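# Snap the folder clip's lever flat under its hook

## Task

Shut the folder's clip completely: swing its lever back until it lies flat and the little hook catches it and keeps it down.

## Robot and tools

Robot: two arms on a table, left_arm (base near y +0.496 m) and right_arm (base near y -0.495 m), both bases at about z +0.044 m. Each arm carries a sixteen-motor hand: right_arm has a right hand, left_arm a mirrored left hand. A camera stand sits behind the arms. Larger requests are treated as +82.9, and hand_goal shows that value.

Scene frame: origin at table-top height, midway between the nominal bases. +x points out over the table, +y toward left_arm, +z up. Image left/right does not match arm names. Printed hand positions and orientations can be off by a few cm, more at long reach.

Hand point axes (right hand): +z runs along the straight fingers toward the tips, +x across the palm away from the thumb, +y out of the palm face. For the left hand, +x points toward the thumb instead. A rigid mast near the wrist on the palm side can collide with things.

The 48-number row, used by execute_actions and move, covers both arms, all values in [-1, 1]:
- left_arm dx, dy, dz, rx, ry, rz
- 16 left hand motors
- left current_limit, left speed
- right_arm dx, dy, dz, rx, ry, rz
- 16 right hand motors
- right current_limit, right speed

Pose numbers: dx, dy, dz, rx, ry, rz are offsets, not poses. They are measured from that arm's Hand target at the start of the action or move, along scene-frame axes. 1.0 equals 0.6 m of travel or 180 degrees of turn. rx, ry, rz form one rotation vector, turning about the Hand target's position. Sending six zeros re-requests the current Hand target. Repeating the same offset moves the arm further again. The controller limits commanded orientation to within 32 degrees of the measured one.

Motor order (in rows and in all hand result lists): index_mcp, index_abd, index_pip, index_dip, middle_mcp, middle_abd, middle_pip, middle_dip, ring_mcp, ring_abd, ring_pip, ring_dip, thumb_cmc, thumb_axl, thumb_mcp, thumb_ipl. Each is an absolute goal angle, scaled linearly between the hinge's two stops.
- Toward -1 bends a finger joint toward the palm. Straight values: _mcp +0.75, _abd 0.00, _pip +0.58, _dip +0.70.
- Thumb straight values: thumb_cmc +0.71 (toward -1 swings the thumb in front of the palm), thumb_axl +0.68, thumb_mcp +0.23, thumb_ipl +0.17.
- A 0 is a real goal, not 'no change'. To keep a hand unchanged, send back its hand_goal, hand_current_limit and hand_speed.

current_limit maps -1..+1 to 0..550 mA. speed maps to a fraction (speed+1)/2 of 8.5 rad/s. Both start at +0.4 and -0.6, and the last written values persist.

Tools:
- execute_actions(actions, cameras): actions is a list of actions. Each action is a table of up to 15 rows, one per 1/30 s step. A short table repeats its last row. Every row counts from the start pose of that action. An empty list returns state plus all camera images.
- move(target, speed, blend, stop_force, zero, blocking, cameras): drives straight paths to the target.
  - target is one 48-number row or a list of up to 15 rows; every row's offsets count from the same starting Hand targets.
  - speed is in m/s, 0.002 to 3.6 (default 0.25); rotation is capped at twice that value in rad/s.
  - blend is a corner-rounding radius in metres.
  - stop_force is in N, 3 to 120. It ends an arm's path when the wrist sensor feels that much push against the motion. Leave it out when pulling away from a contact, and do not trust it while the hand rotates.
  - zero (default true) re-zeroes the sensor before the move.
  - blocking=false returns early but cannot be combined with stop_force.
  - Paths ignore obstacles and last 0.5 to 10 s.
  - The 'move:' line reports done, off_target, moving, held or fault. limits=paced means the pose was clipped; limits=held means steps were withheld.
- wait(seconds 0-10): lets time run while each arm holds its last command.
- stop: brakes a running move.
- zoom_image(camera, region [x0,y0,x1,y1] pixels, max 504x504): enlarges part of the latest image. Cameras: cam_head_left, cam_head_right, cam_high, cam_low, cam_left_wrist, cam_right_wrist (all 896x504).
- zero_wrist_force(arm): re-zeroes that arm's force and torque readings.
- finished_scene(scene): ends the scene for good. Call it only once the lever stays latched with the robot let go.

Results:
- end_effector_position (m) and quat_wxyz are given in the scene frame.
- Hand target is the last commanded pose; the hand point often rests short of it. Waiting will not close that gap, but the next command will.
- hand_goal, hand_measured, hand_current_ma, hand_state per motor: moving, goal, blocked or overload.
- Wrist force and torque are in the end effector's own axes.
- MOTOR HOT, TORQUE FAULT, FORCE FAULT and HAND FAULT lines warn of trouble.

Avoid:
- Hard or fast contact. Arms are stiff, so aiming even slightly past a firm surface can trigger a fault stop.
- Outside force near 150 N, or joint torque over the limits (139 N m for the big joints, 26 N m for the wrists). Either freezes the arm for 10 s.
- Motor currents of 495 mA or more for 5 s, which shut a motor down.
- Hitting one arm with the other.
- Passing near an arm's own base.
- Knocking the folder off the table, dropping things, or slamming the lever.

Each tool is called after "Request:" by a JSON object that holds its "fn" and its "kwargs", one argument or row to a line.

## Session

Request:
{"fn": "execute_actions", "kwargs": {
  "actions": []
}}

Scene clock: 0.00 s.
left_arm: end_effector_position=(+0.8700, -0.0354, +0.1745) hand_goal=(+0.754, +0.000, +0.576, +0.696, +0.754, +0.000, +0.576, +0.696, +0.754, +0.000, +0.576, +0.696, +0.714, +0.678, +0.226, +0.168) hand_measured=(+0.754, +0.000, +0.576, +0.696, +0.754, +0.000, +0.576, +0.696, +0.754, +0.000, +0.576, +0.696, +0.714, +0.678, +0.226, +0.168) hand_current_ma=(+0, +0, +0, +0, +0, +0, +0, +0, +0, +0, +0, +0, +0, +0, +0, +0) hand_state=(goal, goal, goal, goal, goal, goal, goal, goal, goal, goal, goal, goal, goal, goal, goal, goal) hand_current_limit=0.40 hand_speed=-0.60 end_effector_quat_wxyz=(-0.022, +0.822, +0.550, +0.149) | right_arm: end_effector_position=(+0.2144, -0.1678, +0.2163) hand_goal=(+0.754, +0.000, +0.576, +0.696, +0.754, +0.000, +0.576, +0.696, +0.754, +0.000, +0.576, +0.696, +0.714, +0.678, +0.226, +0.168) hand_measured=(+0.754, +0.000, +0.576, +0.696, +0.754, +0.000, +0.576, +0.696, +0.754, +0.000, +0.576, +0.696, +0.714, +0.678, +0.226, +0.168) hand_current_ma=(+0, +0, +0, +0, +0, +0, +0, +0, +0, +0, +0, +0, +0, +0, +0, +0) hand_state=(goal, goal, goal, goal, goal, goal, goal, goal, goal, goal, goal, goal, goal, goal, goal, goal) hand_current_limit=0.40 hand_speed=-0.60 end_effector_quat_wxyz=(-0.061, +0.432, +0.882, -0.180)
Joint positions: left_arm=[2.595 -2.81 -0.274 -1.534 1.858 -0.122] | right_arm=[0.698 -1.752 2.084 -1.52 -1.59 0.08]
Joint velocities: within noise
Joint torques (N m): no reading
Wrist force (N): no reading
Wrist torque (N m): no reading
Wrist force, peak (N): no reading
Hand target: left_arm +0.8700, -0.0354, +0.1745; -0.022, +0.822, +0.550, +0.149 | right_arm +0.2144, -0.1678, +0.2163; -0.061, +0.432, +0.882, -0.180

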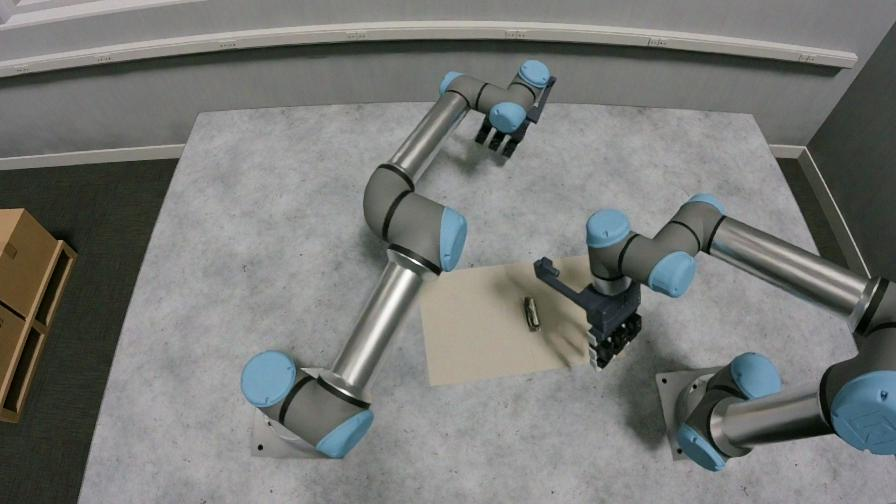

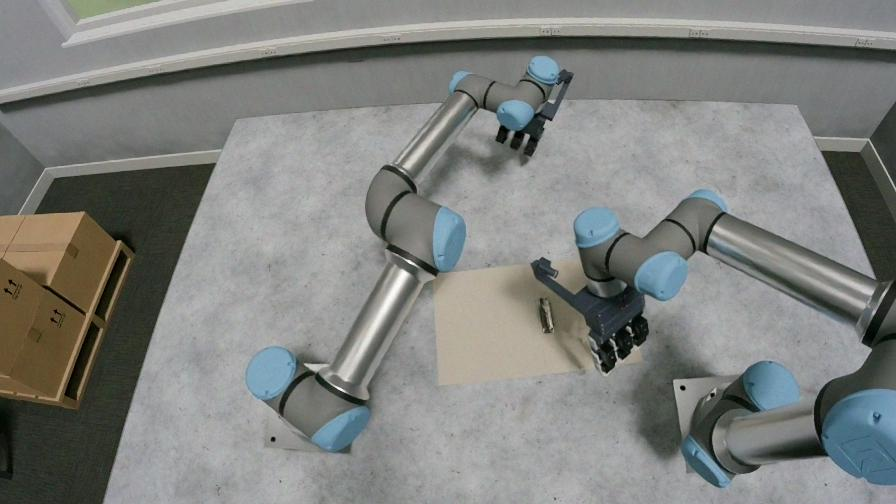

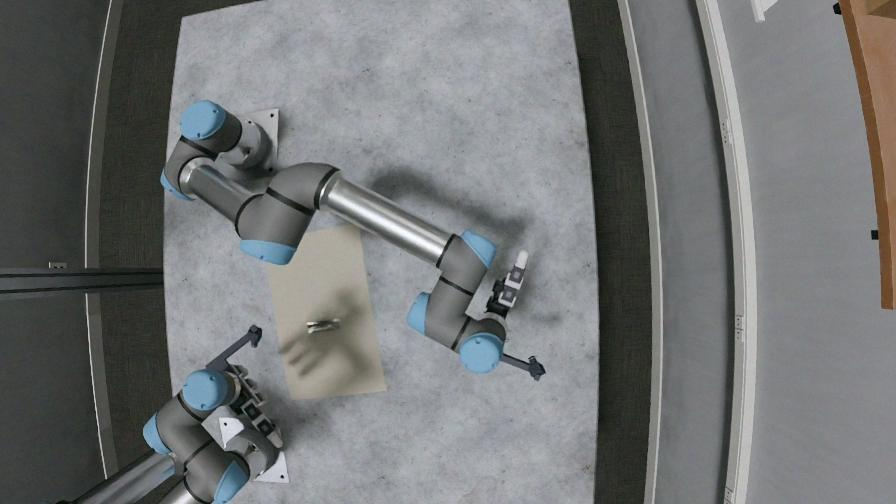

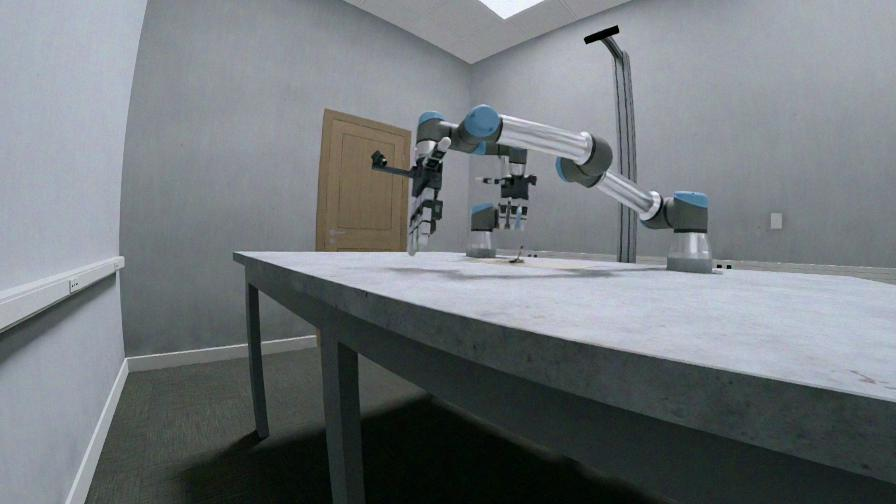

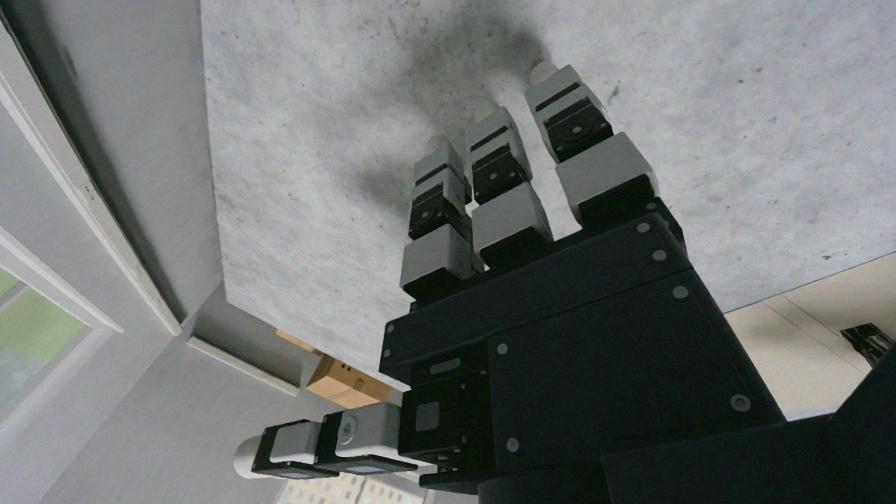

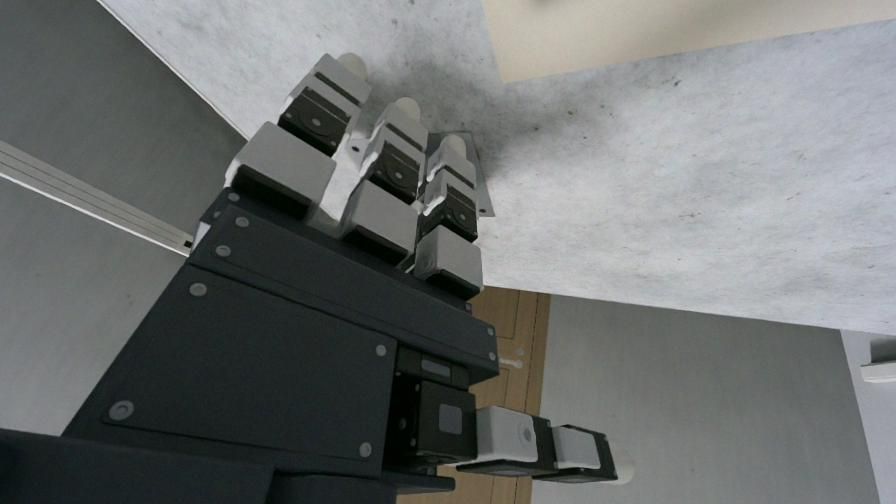

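Request:
{"fn": "zoom_image", "kwargs": {
  "camera": "cam_head_left",
  "region": [470, 270, 590, 350]
}}

Request:
{"fn": "zoom_image", "kwargs": {
  "camera": "cam_head_right",
  "region": [490, 280, 600, 350]
}}

Request:
{"fn": "zoom_image", "kwargs": {
  "camera": "cam_high",
  "region": [270, 290, 380, 360]
}}

Request:
{"fn": "zoom_image", "kwargs": {
  "camera": "cam_left_wrist",
  "region": [800, 290, 896, 400]
}}

Request:
{"fn": "zoom_image", "kwargs": {
  "camera": "cam_low",
  "region": [480, 240, 560, 280]
}}

Scaled by 4.200 from the camera's 896x504 image, which has a finer 1280x720 frame.

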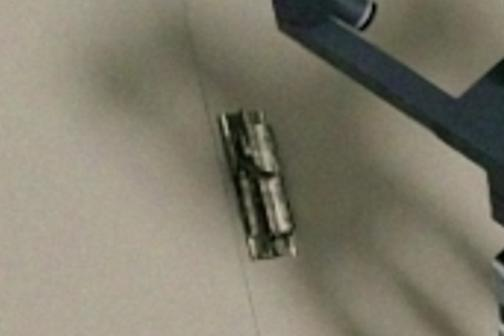

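Scaled by 4.582 from the camera's 896x504 image, which has a finer 1280x720 frame.

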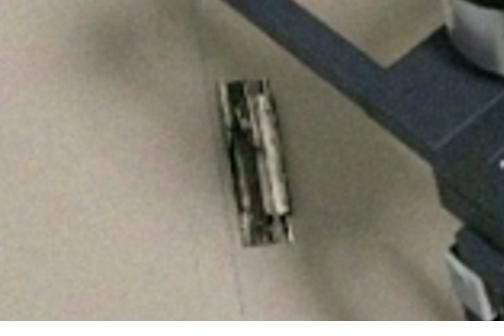

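Scaled by 4.582 from the camera's 896x504 image, which has a finer 1280x720 frame.

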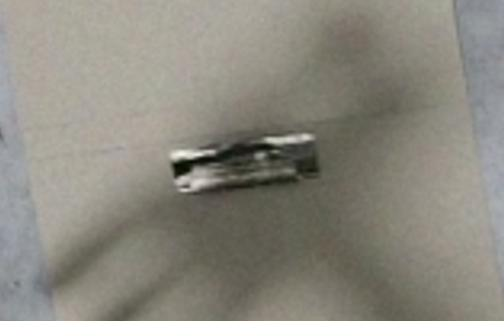

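Scaled by 4.582 from the camera's 896x504 image, which has a finer 1280x720 frame.

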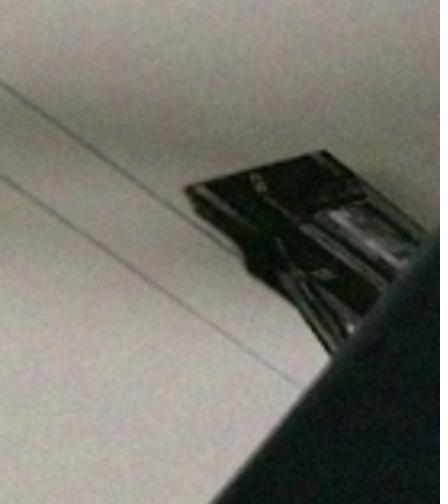

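Scaled by 6.300 from the camera's 896x504 image, which has a finer 1280x720 frame.

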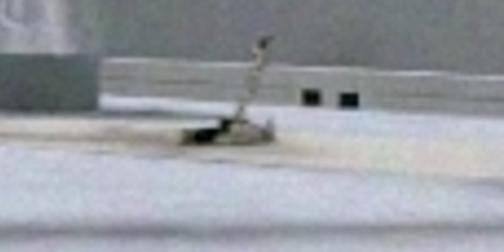

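Request:
{"fn": "move", "kwargs": {
  "target": [-0.61, -0.0467, 0.08, 0, 0, 0, 0.754, 0, 0.576, 0.696, 0.754, 0, 0.576, 0.696, 0.754, 0, 0.576, 0.696, 0.714, 0.678, 0.226, 0.168, 0.4, -0.6, 0, 0, 0, 0, 0, 0, 0.754, 0, 0.576, 0.696, 0.754, 0, 0.576, 0.696, 0.754, 0, 0.576, 0.696, 0.714, 0.678, 0.226, 0.168, 0.4, -0.6],
  "cameras": ["all"]
}}

Scene clock: 10.37 s.
left_arm: end_effector_position=(+0.5041, -0.0634, +0.2226) hand_goal=(+0.754, +0.000, +0.576, +0.696, +0.754, +0.000, +0.576, +0.696, +0.754, +0.000, +0.576, +0.696, +0.714, +0.678, +0.226, +0.168) hand_measured=(+0.754, +0.000, +0.576, +0.696, +0.754, +0.000, +0.576, +0.696, +0.754, +0.000, +0.576, +0.696, +0.714, +0.678, +0.224, +0.168) hand_current_ma=(-1, +0, +1, +0, -1, +0, +1, +0, -1, +0, +1, +0, +0, -1, -5, +0) hand_state=(goal, goal, goal, goal, goal, goal, goal, goal, goal, goal, goal, goal, goal, goal, goal, goal) hand_current_limit=0.40 hand_speed=-0.60 end_effector_quat_wxyz=(-0.022, +0.822, +0.550, +0.149) | right_arm: end_effector_position=(+0.2144, -0.1678, +0.2163) hand_goal=(+0.754, +0.000, +0.576, +0.696, +0.754, +0.000, +0.576, +0.696, +0.754, +0.000, +0.576, +0.696, +0.714, +0.678, +0.226, +0.168) hand_measured=(+0.752, +0.000, +0.576, +0.696, +0.752, +0.000, +0.576, +0.696, +0.752, +0.000, +0.576, +0.696, +0.714, +0.678, +0.224, +0.168) hand_current_ma=(-7, +0, +2, +0, -7, +0, +2, +0, -6, +0, +2, +0, -2, -2, -8, -1) hand_state=(goal, goal, goal, goal, goal, goal, goal, goal, goal, goal, goal, goal, goal, goal, goal, goal) hand_current_limit=0.40 hand_speed=-0.60 end_effector_quat_wxyz=(-0.061, +0.432, +0.882, -0.180)
Joint positions: left_arm=[2.268 -2.081 -1.458 -1.179 1.873 -0.464] | right_arm=[0.698 -1.752 2.084 -1.52 -1.59 0.08]
Joint torques (N m): left_arm=[-3.45 40.34 14.27 5.61 0.81 0.27] | right_arm=[-0.09 -14.49 -21.86 -1.49 0.23 -0.13]
Wrist force (N): left_arm=[0.0 0.2 0.1] | right_arm=[0.0 -0.1 -0.1]
Wrist torque (N m): left_arm=[0.01 -0.03 -0.04] | right_arm=[0.00 0.00 0.00]
Wrist force, peak (N): left_arm=[1.3 2.1 0.8] | right_arm=[-0.5 -0.1 -0.1]
Hand target: left_arm +0.5040, -0.0635, +0.2225; -0.022, +0.822, +0.550, +0.149 | right_arm +0.2144, -0.1678, +0.2163; -0.061, +0.432, +0.882, -0.180
Off the commanded pose: left_arm 0.000 m, 0 deg | right_arm 0.000 m, 0 deg.
move: done

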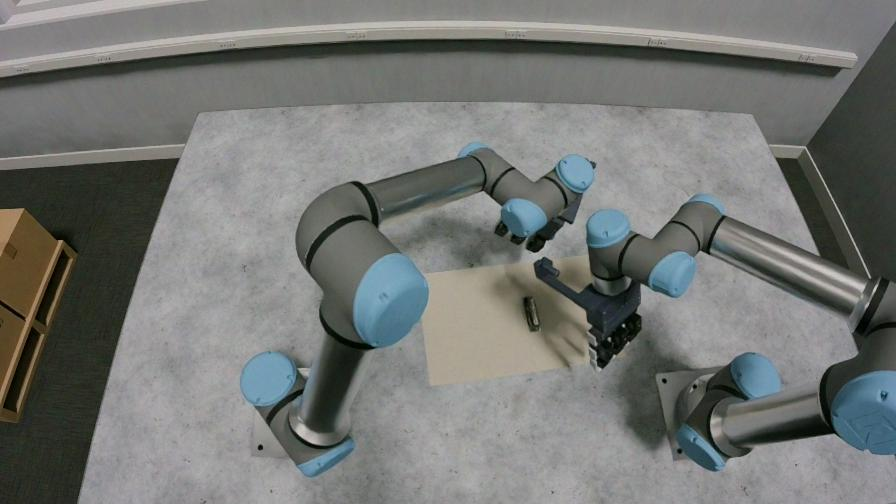

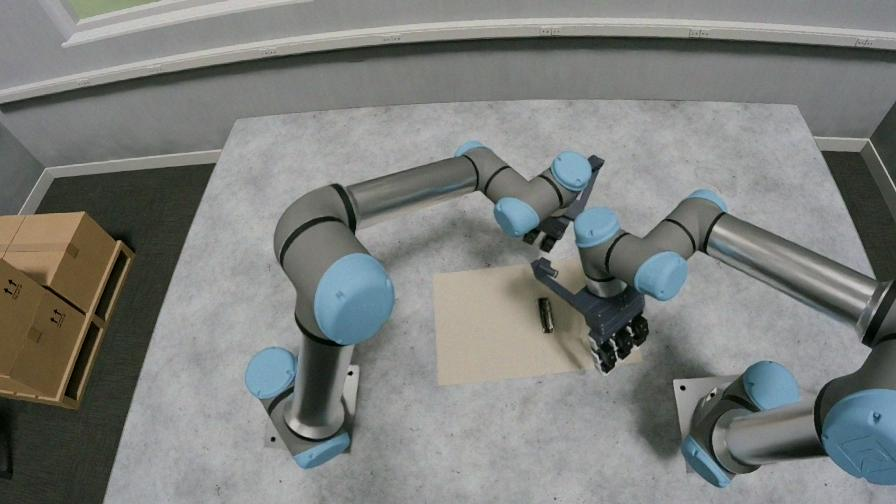

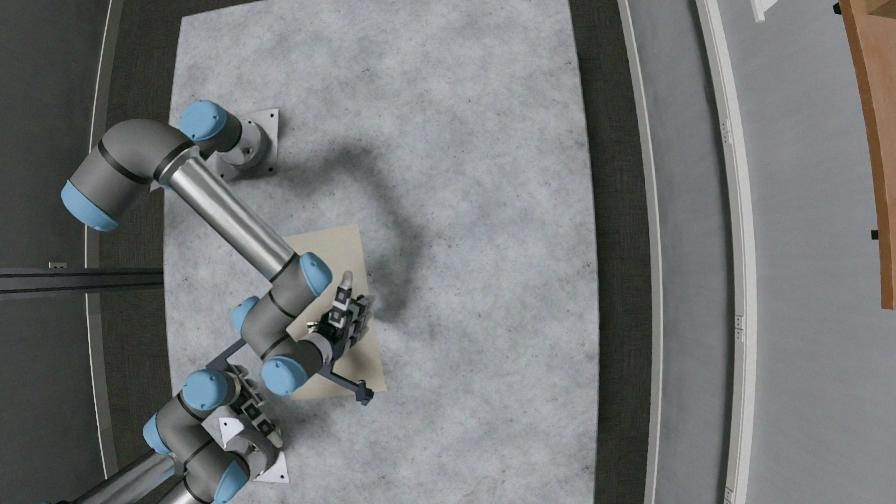

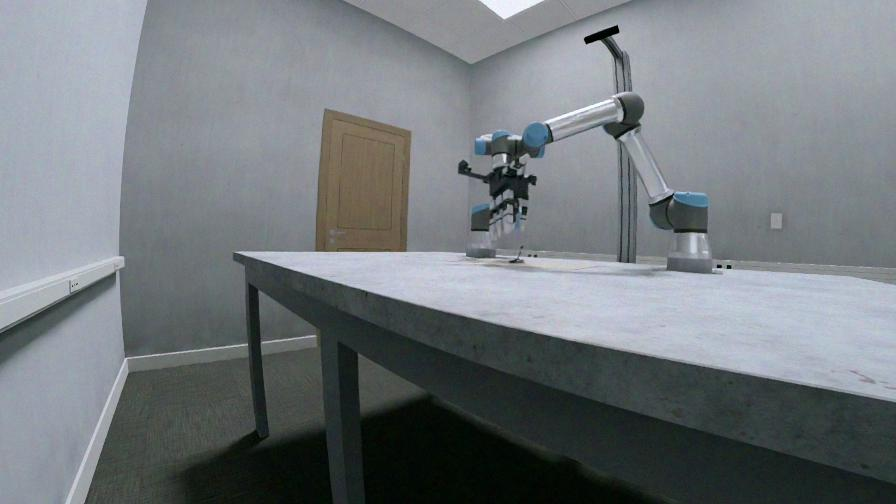

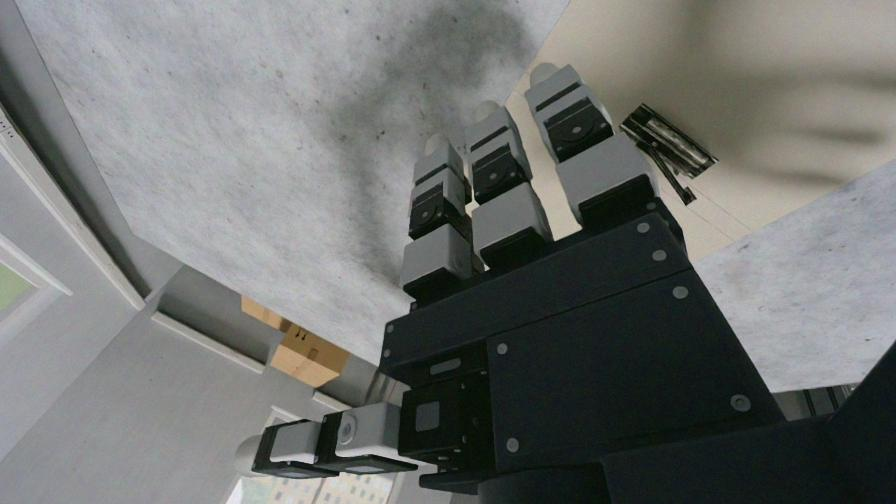

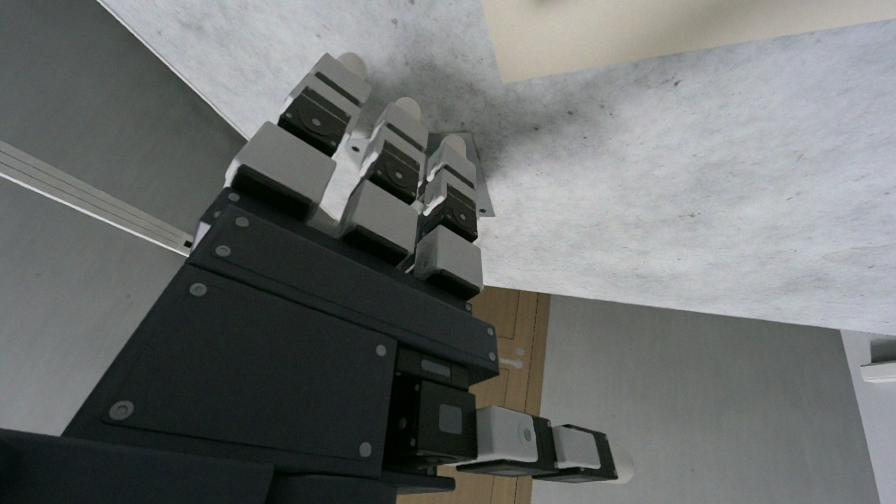

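Request:
{"fn": "zoom_image", "kwargs": {
  "camera": "cam_left_wrist",
  "region": [610, 90, 740, 220]
}}

Request:
{"fn": "zoom_image", "kwargs": {
  "camera": "cam_low",
  "region": [490, 236, 546, 268]
}}

Scaled by 3.877 from the camera's 896x504 image, which has a finer 1280x720 frame.

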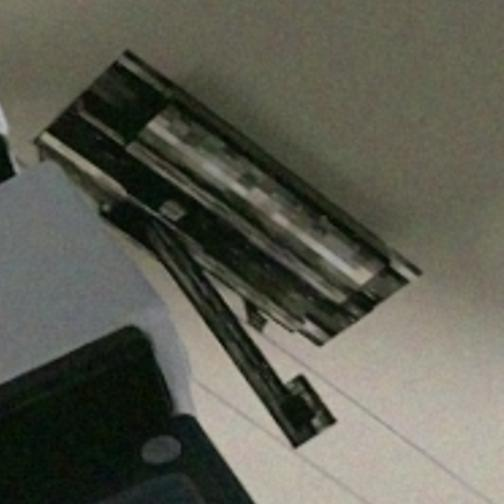

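Scaled by 9.000 from the camera's 896x504 image, which has a finer 1280x720 frame.

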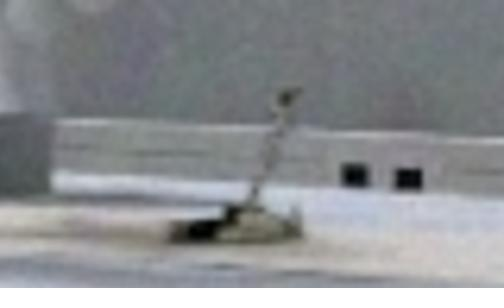

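Request:
{"fn": "move", "kwargs": {
  "target": [-0.153, 0.566, -0.004, -0.0927, 0.0368, 0.2891, 0.754, 0, 0.576, 0.696, 0.754, 0, 0.576, 0.696, 0.754, 0, 0.576, 0.696, 0.714, 0.678, 0.226, 0.168, 0.4, -0.6, 0, 0, 0, 0, 0, 0, 0.754, 0, 0.576, 0.696, 0.754, 0, 0.576, 0.696, 0.754, 0, 0.576, 0.696, 0.714, 0.678, 0.226, 0.168, 0.4, -0.6],
  "cameras": ["cam_left_wrist", "cam_high", "cam_head_left"]
}}

Scene clock: 25.80 s.
left_arm: end_effector_position=(+0.4122, +0.2761, +0.2202) hand_goal=(+0.754, +0.000, +0.576, +0.696, +0.754, +0.000, +0.576, +0.696, +0.754, +0.000, +0.576, +0.696, +0.714, +0.678, +0.226, +0.168) hand_measured=(+0.754, +0.000, +0.576, +0.696, +0.754, +0.000, +0.576, +0.696, +0.754, +0.000, +0.576, +0.696, +0.714, +0.678, +0.224, +0.168) hand_current_ma=(-1, +0, +1, +0, -1, +0, +1, +0, -1, +0, +1, +0, +0, -1, -5, +0) hand_state=(goal, goal, goal, goal, goal, goal, goal, goal, goal, goal, goal, goal, goal, goal, goal, goal) hand_current_limit=0.40 hand_speed=-0.60 end_effector_quat_wxyz=(+0.000, +0.500, +0.866, +0.000) | right_arm: end_effector_position=(+0.2144, -0.1678, +0.2163) hand_goal=(+0.754, +0.000, +0.576, +0.696, +0.754, +0.000, +0.576, +0.696, +0.754, +0.000, +0.576, +0.696, +0.714, +0.678, +0.226, +0.168) hand_measured=(+0.752, +0.000, +0.576, +0.696, +0.752, +0.000, +0.576, +0.696, +0.752, +0.000, +0.576, +0.696, +0.714, +0.678, +0.224, +0.168) hand_current_ma=(-7, +0, +2, +0, -7, +0, +2, +0, -6, +0, +2, +0, -2, -2, -8, -1) hand_state=(goal, goal, goal, goal, goal, goal, goal, goal, goal, goal, goal, goal, goal, goal, goal, goal) hand_current_limit=0.40 hand_speed=-0.60 end_effector_quat_wxyz=(-0.061, +0.432, +0.882, -0.180)
Joint positions: left_arm=[2.719 -1.47 -2.147 -1.095 1.57 -0.928] | right_arm=[0.698 -1.752 2.084 -1.52 -1.59 0.08]
Joint torques (N m): left_arm=[6.06 17.12 17.04 5.46 1.9 0.8] | right_arm=[-0.11 -13.8 -21.89 -1.45 0.2 -0.19]
Wrist force (N): left_arm=[0.4 0.7 0.7] | right_arm=[0.0 -0.1 0.0]
Wrist torque (N m): left_arm=[0.00 0.01 0.01] | right_arm=[-0.02 0.00 0.00]
Wrist force, peak (N): left_arm=[1.7 1.4 0.5] | right_arm=[-0.2 -0.3 -0.4]
Hand target: left_arm +0.4122, +0.2761, +0.2201; +0.000, +0.500, +0.866, +0.000 | right_arm +0.2144, -0.1678, +0.2163; -0.061, +0.432, +0.882, -0.180
Off the commanded pose: left_arm 0.000 m, 0 deg | right_arm 0.000 m, 0 deg.
move: done
Images, in order (width x height): cam_head_left 896x504, cam_high 896x504, cam_left_wrist 896x504.

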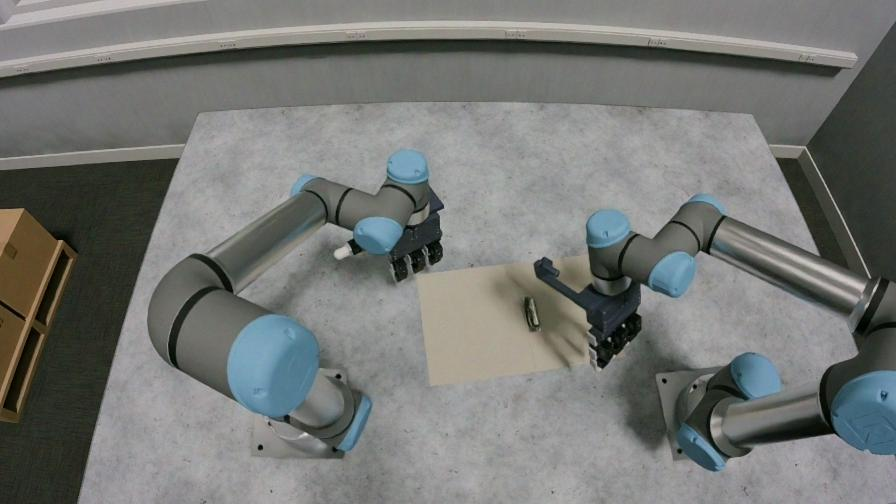

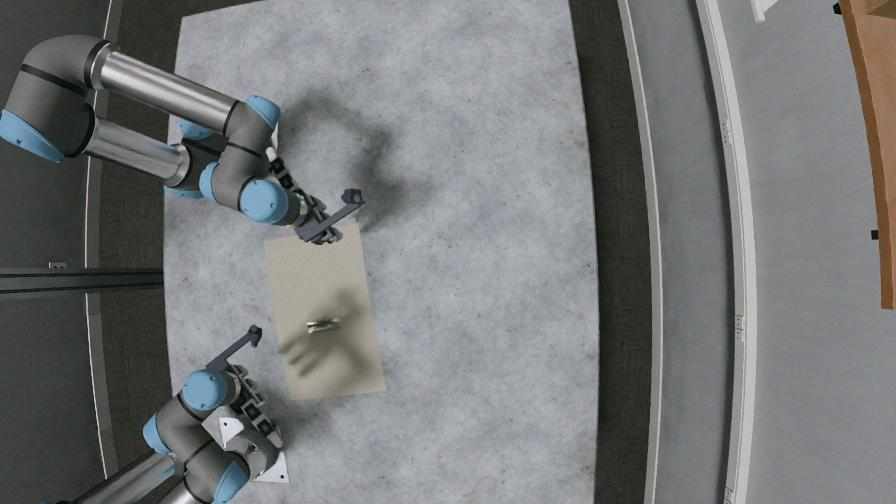

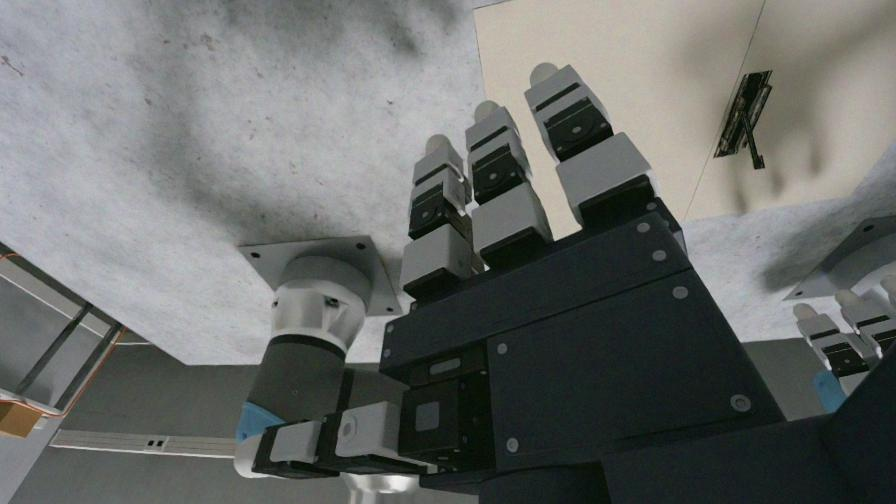

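Request:
{"fn": "zoom_image", "kwargs": {
  "camera": "cam_left_wrist",
  "region": [690, 60, 800, 180]
}}

Request:
{"fn": "zoom_image", "kwargs": {
  "camera": "cam_high",
  "region": [290, 300, 360, 350]
}}

Scaled by 4.200 from the camera's 896x504 image, which has a finer 1280x720 frame.

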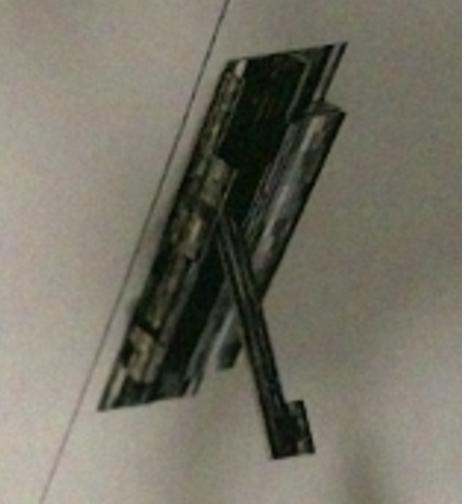

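Scaled by 7.200 from the camera's 896x504 image, which has a finer 1280x720 frame.

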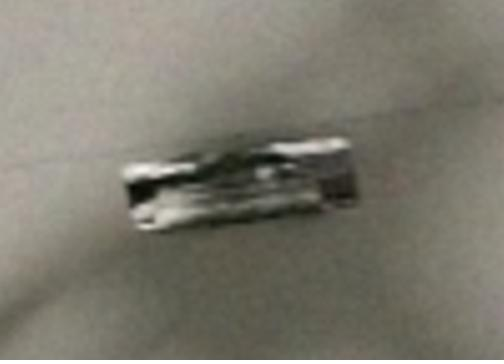

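Request:
{"fn": "zoom_image", "kwargs": {
  "camera": "cam_left_wrist",
  "region": [390, 40, 690, 240]
}}

Request:
{"fn": "zoom_image", "kwargs": {
  "camera": "cam_left_wrist",
  "region": [220, 360, 500, 504]
}}

Scaled by 1.680 from the camera's 896x504 image, which has a finer 1280x720 frame.

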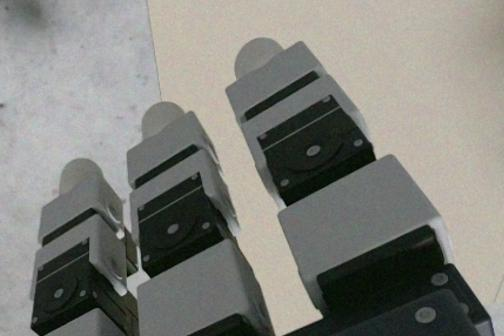

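Scaled by 1.800 from the camera's 896x504 image, which has a finer 1280x720 frame.

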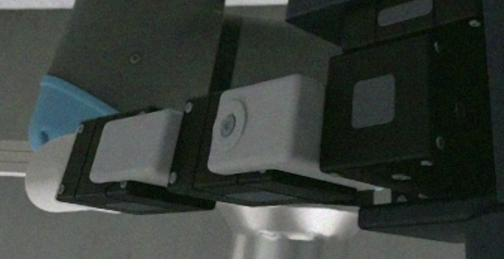

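Request:
{"fn": "zoom_image", "kwargs": {
  "camera": "cam_left_wrist",
  "region": [705, 65, 785, 175]
}}

Request:
{"fn": "zoom_image", "kwargs": {
  "camera": "cam_head_left",
  "region": [510, 285, 555, 340]
}}

Scaled by 4.582 from the camera's 896x504 image, which has a finer 1280x720 frame.

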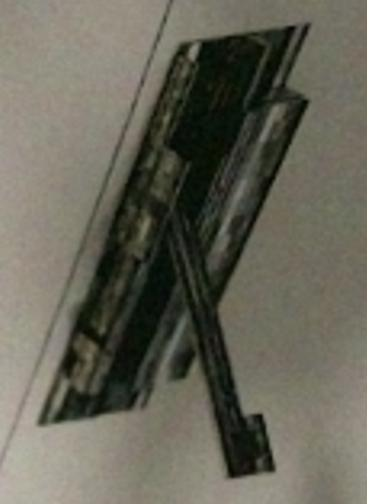

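Scaled by 9.164 from the camera's 896x504 image, which has a finer 1280x720 frame.

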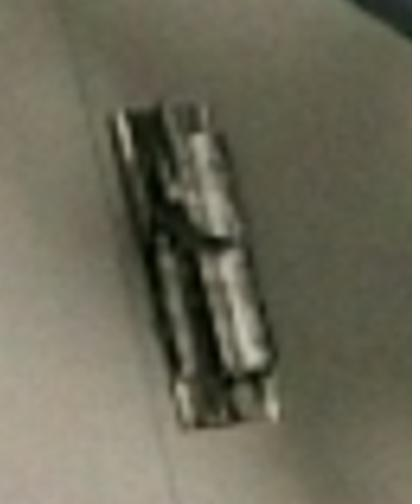

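Request:
{"fn": "move", "kwargs": {
  "target": [
    [0, 0, 0, 0, 0, 0, 0.754, 0, 0.576, 0.696, 0.754, 0, 0.576, 0.696, 0.754, 0, 0.576, 0.696, 0.714, 0.678, 0.226, 0.168, 0.4, -0.6, 0.083, 0.05, 0.183, 0.1554, 0.076, 0.3878, 0.754, 0, 0.576, 0.696, 0.754, 0, 0.576, 0.696, 0.754, 0, 0.576, 0.696, -0.571, 0.678, 0.226, 0.168, 0.4, -0.6],
    [0, 0, 0, 0, 0, 0, 0.754, 0, 0.576, 0.696, 0.754, 0, 0.576, 0.696, 0.754, 0, 0.576, 0.696, 0.714, 0.678, 0.226, 0.168, 0.4, -0.6, 0.1612, 0.1537, 0.0622, 0.3108, 0.1519, 0.7757, 0.754, 0, 0.576, 0.696, 0.754, 0, 0.576, 0.696, 0.754, 0, 0.576, 0.696, -0.571, 0.678, 0.226, 0.168, 0.4, -0.6]
  ],
  "blend": [0.03, 0],
  "speed": 0.3,
  "cameras": ["all"]
}}

Scene clock: 48.80 s.
left_arm: end_effector_position=(+0.4122, +0.2761, +0.2201) hand_goal=(+0.754, +0.000, +0.576, +0.696, +0.754, +0.000, +0.576, +0.696, +0.754, +0.000, +0.576, +0.696, +0.714, +0.678, +0.226, +0.168) hand_measured=(+0.754, +0.000, +0.576, +0.696, +0.754, +0.000, +0.576, +0.696, +0.754, +0.000, +0.576, +0.696, +0.714, +0.678, +0.224, +0.168) hand_current_ma=(-1, +0, +1, +0, -1, +0, +1, +0, -1, +0, +1, +0, +0, -1, -5, +0) hand_state=(goal, goal, goal, goal, goal, goal, goal, goal, goal, goal, goal, goal, goal, goal, goal, goal) hand_current_limit=0.40 hand_speed=-0.60 end_effector_quat_wxyz=(+0.000, +0.500, +0.866, +0.000) | right_arm: end_effector_position=(+0.3110, -0.0755, +0.2536) hand_goal=(+0.754, +0.000, +0.576, +0.696, +0.754, +0.000, +0.576, +0.696, +0.754, +0.000, +0.576, +0.696, -0.570, +0.678, +0.226, +0.168) hand_measured=(+0.754, +0.000, +0.576, +0.696, +0.754, +0.000, +0.576, +0.696, +0.754, +0.000, +0.576, +0.696, -0.566, +0.678, +0.224, +0.168) hand_current_ma=(+2, +0, +2, +0, +2, +0, +2, +0, +2, +0, +2, +0, +10, -2, -9, -1) hand_state=(goal, goal, goal, goal, goal, goal, goal, goal, goal, goal, goal, goal, goal, goal, goal, goal) hand_current_limit=0.40 hand_speed=-0.60 end_effector_quat_wxyz=(+0.161, +0.735, -0.643, -0.142)
Joint positions: left_arm=[2.719 -1.47 -2.148 -1.095 1.57 -0.928] | right_arm=[0.466 -1.168 1.512 -1.508 -1.416 -2.801]
Joint torques (N m): left_arm=[7.15 30.76 13.49 5.35 -1.82 -1.6] | right_arm=[-9.11 -37.59 -14.93 -3.88 -1.5 -1.56]
Wrist force (N): left_arm=[0.5 0.5 0.7] | right_arm=[-0.2 -0.8 0.6]
Wrist torque (N m): left_arm=[-0.03 -0.01 0.03] | right_arm=[0.04 -0.10 -0.12]
Wrist force, peak (N): left_arm=[0.8 0.9 0.8] | right_arm=[-0.7 -1.1 1.0]
Hand target: left_arm +0.4122, +0.2761, +0.2201; +0.000, +0.500, +0.866, +0.000 | right_arm +0.3111, -0.0755, +0.2536; +0.161, +0.735, -0.643, -0.142
Off the commanded pose: left_arm 0.000 m, 0 deg | right_arm 0.000 m, 0 deg.
move: done

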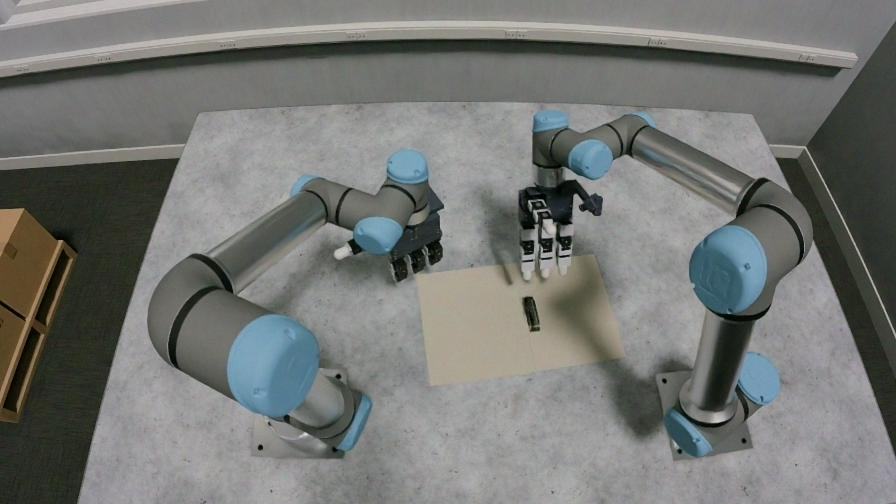

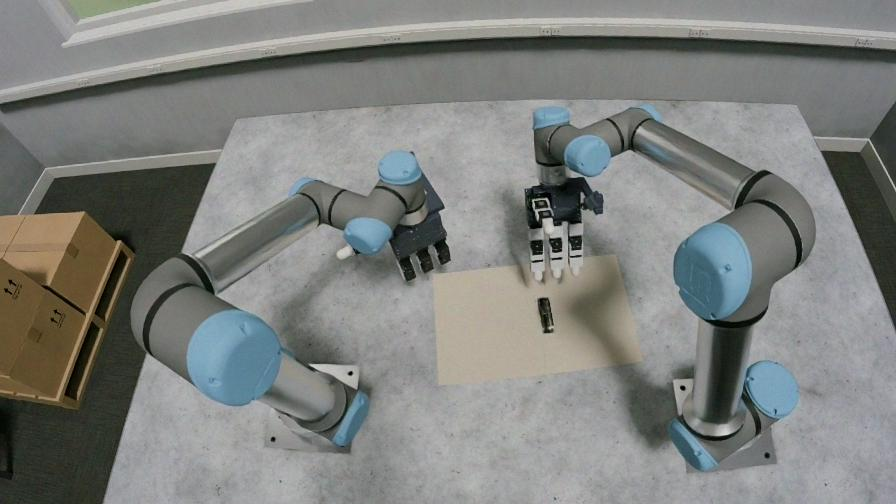

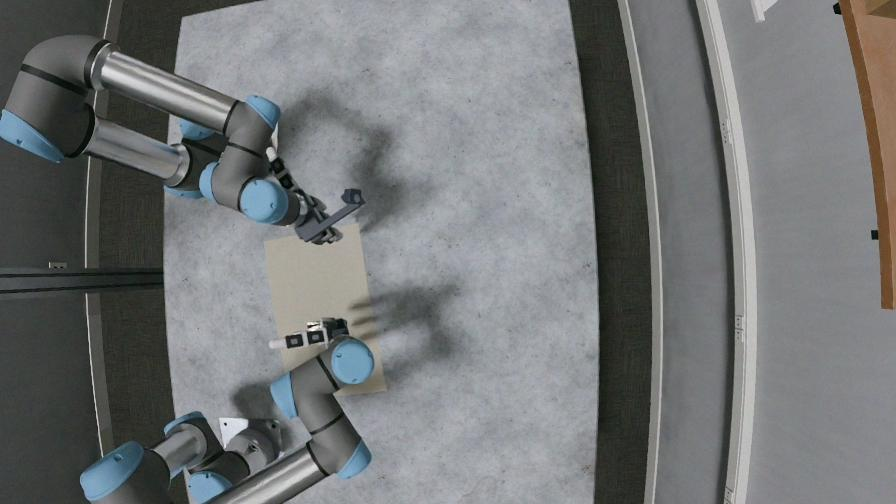

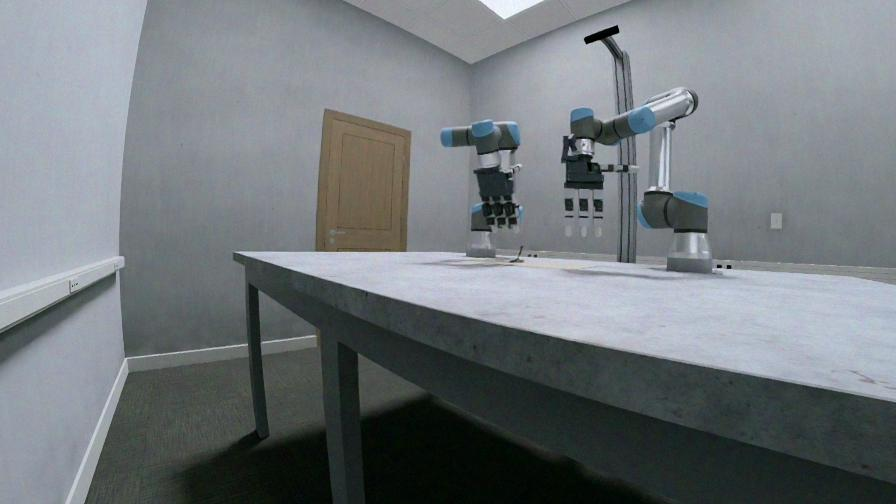

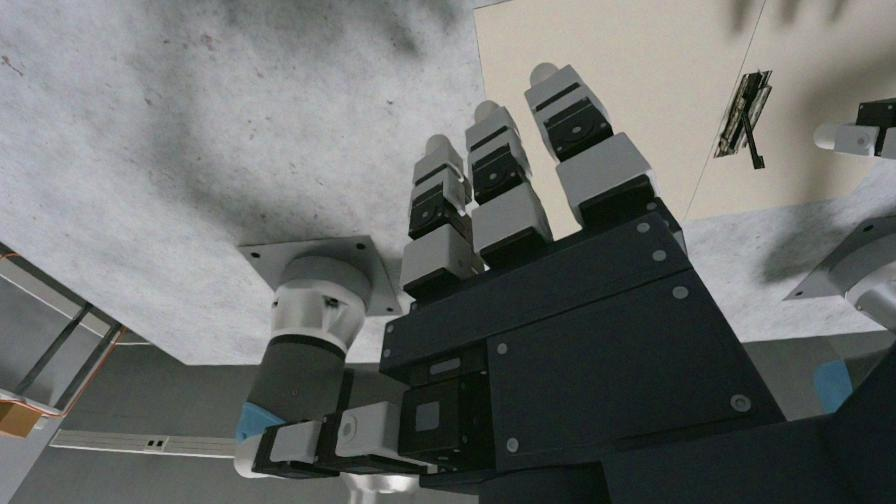

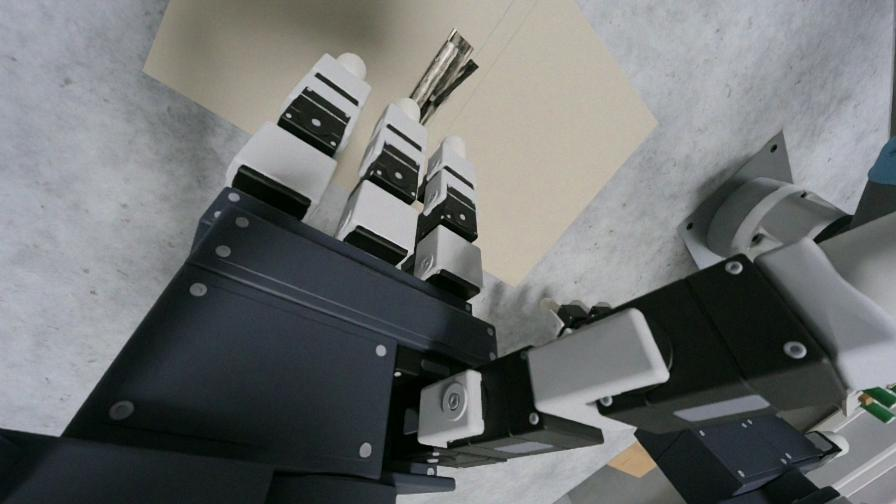

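Request:
{"fn": "zoom_image", "kwargs": {
  "camera": "cam_right_wrist",
  "region": [380, 10, 520, 150]
}}

Request:
{"fn": "zoom_image", "kwargs": {
  "camera": "cam_right_wrist",
  "region": [270, 30, 520, 230]
}}

Request:
{"fn": "zoom_image", "kwargs": {
  "camera": "cam_left_wrist",
  "region": [680, 50, 860, 190]
}}

Scaled by 3.600 from the camera's 896x504 image, which has a finer 1280x720 frame.

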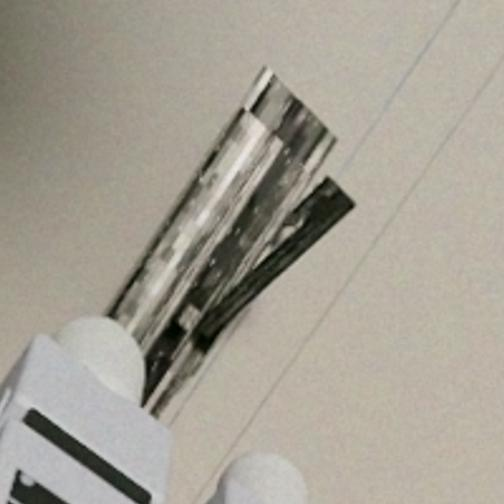

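Scaled by 2.016 from the camera's 896x504 image, which has a finer 1280x720 frame.

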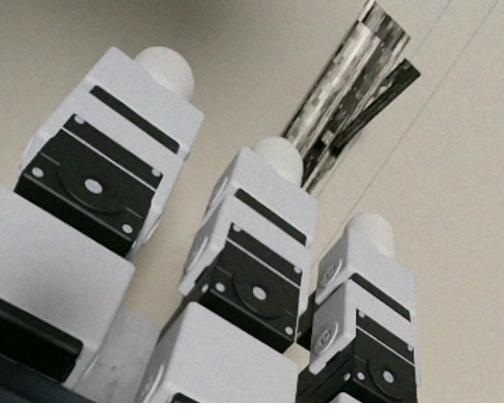

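Scaled by 2.800 from the camera's 896x504 image, which has a finer 1280x720 frame.

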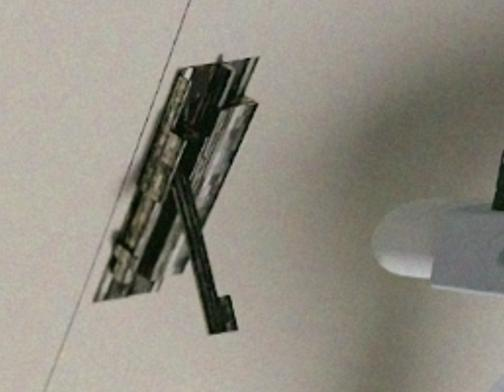

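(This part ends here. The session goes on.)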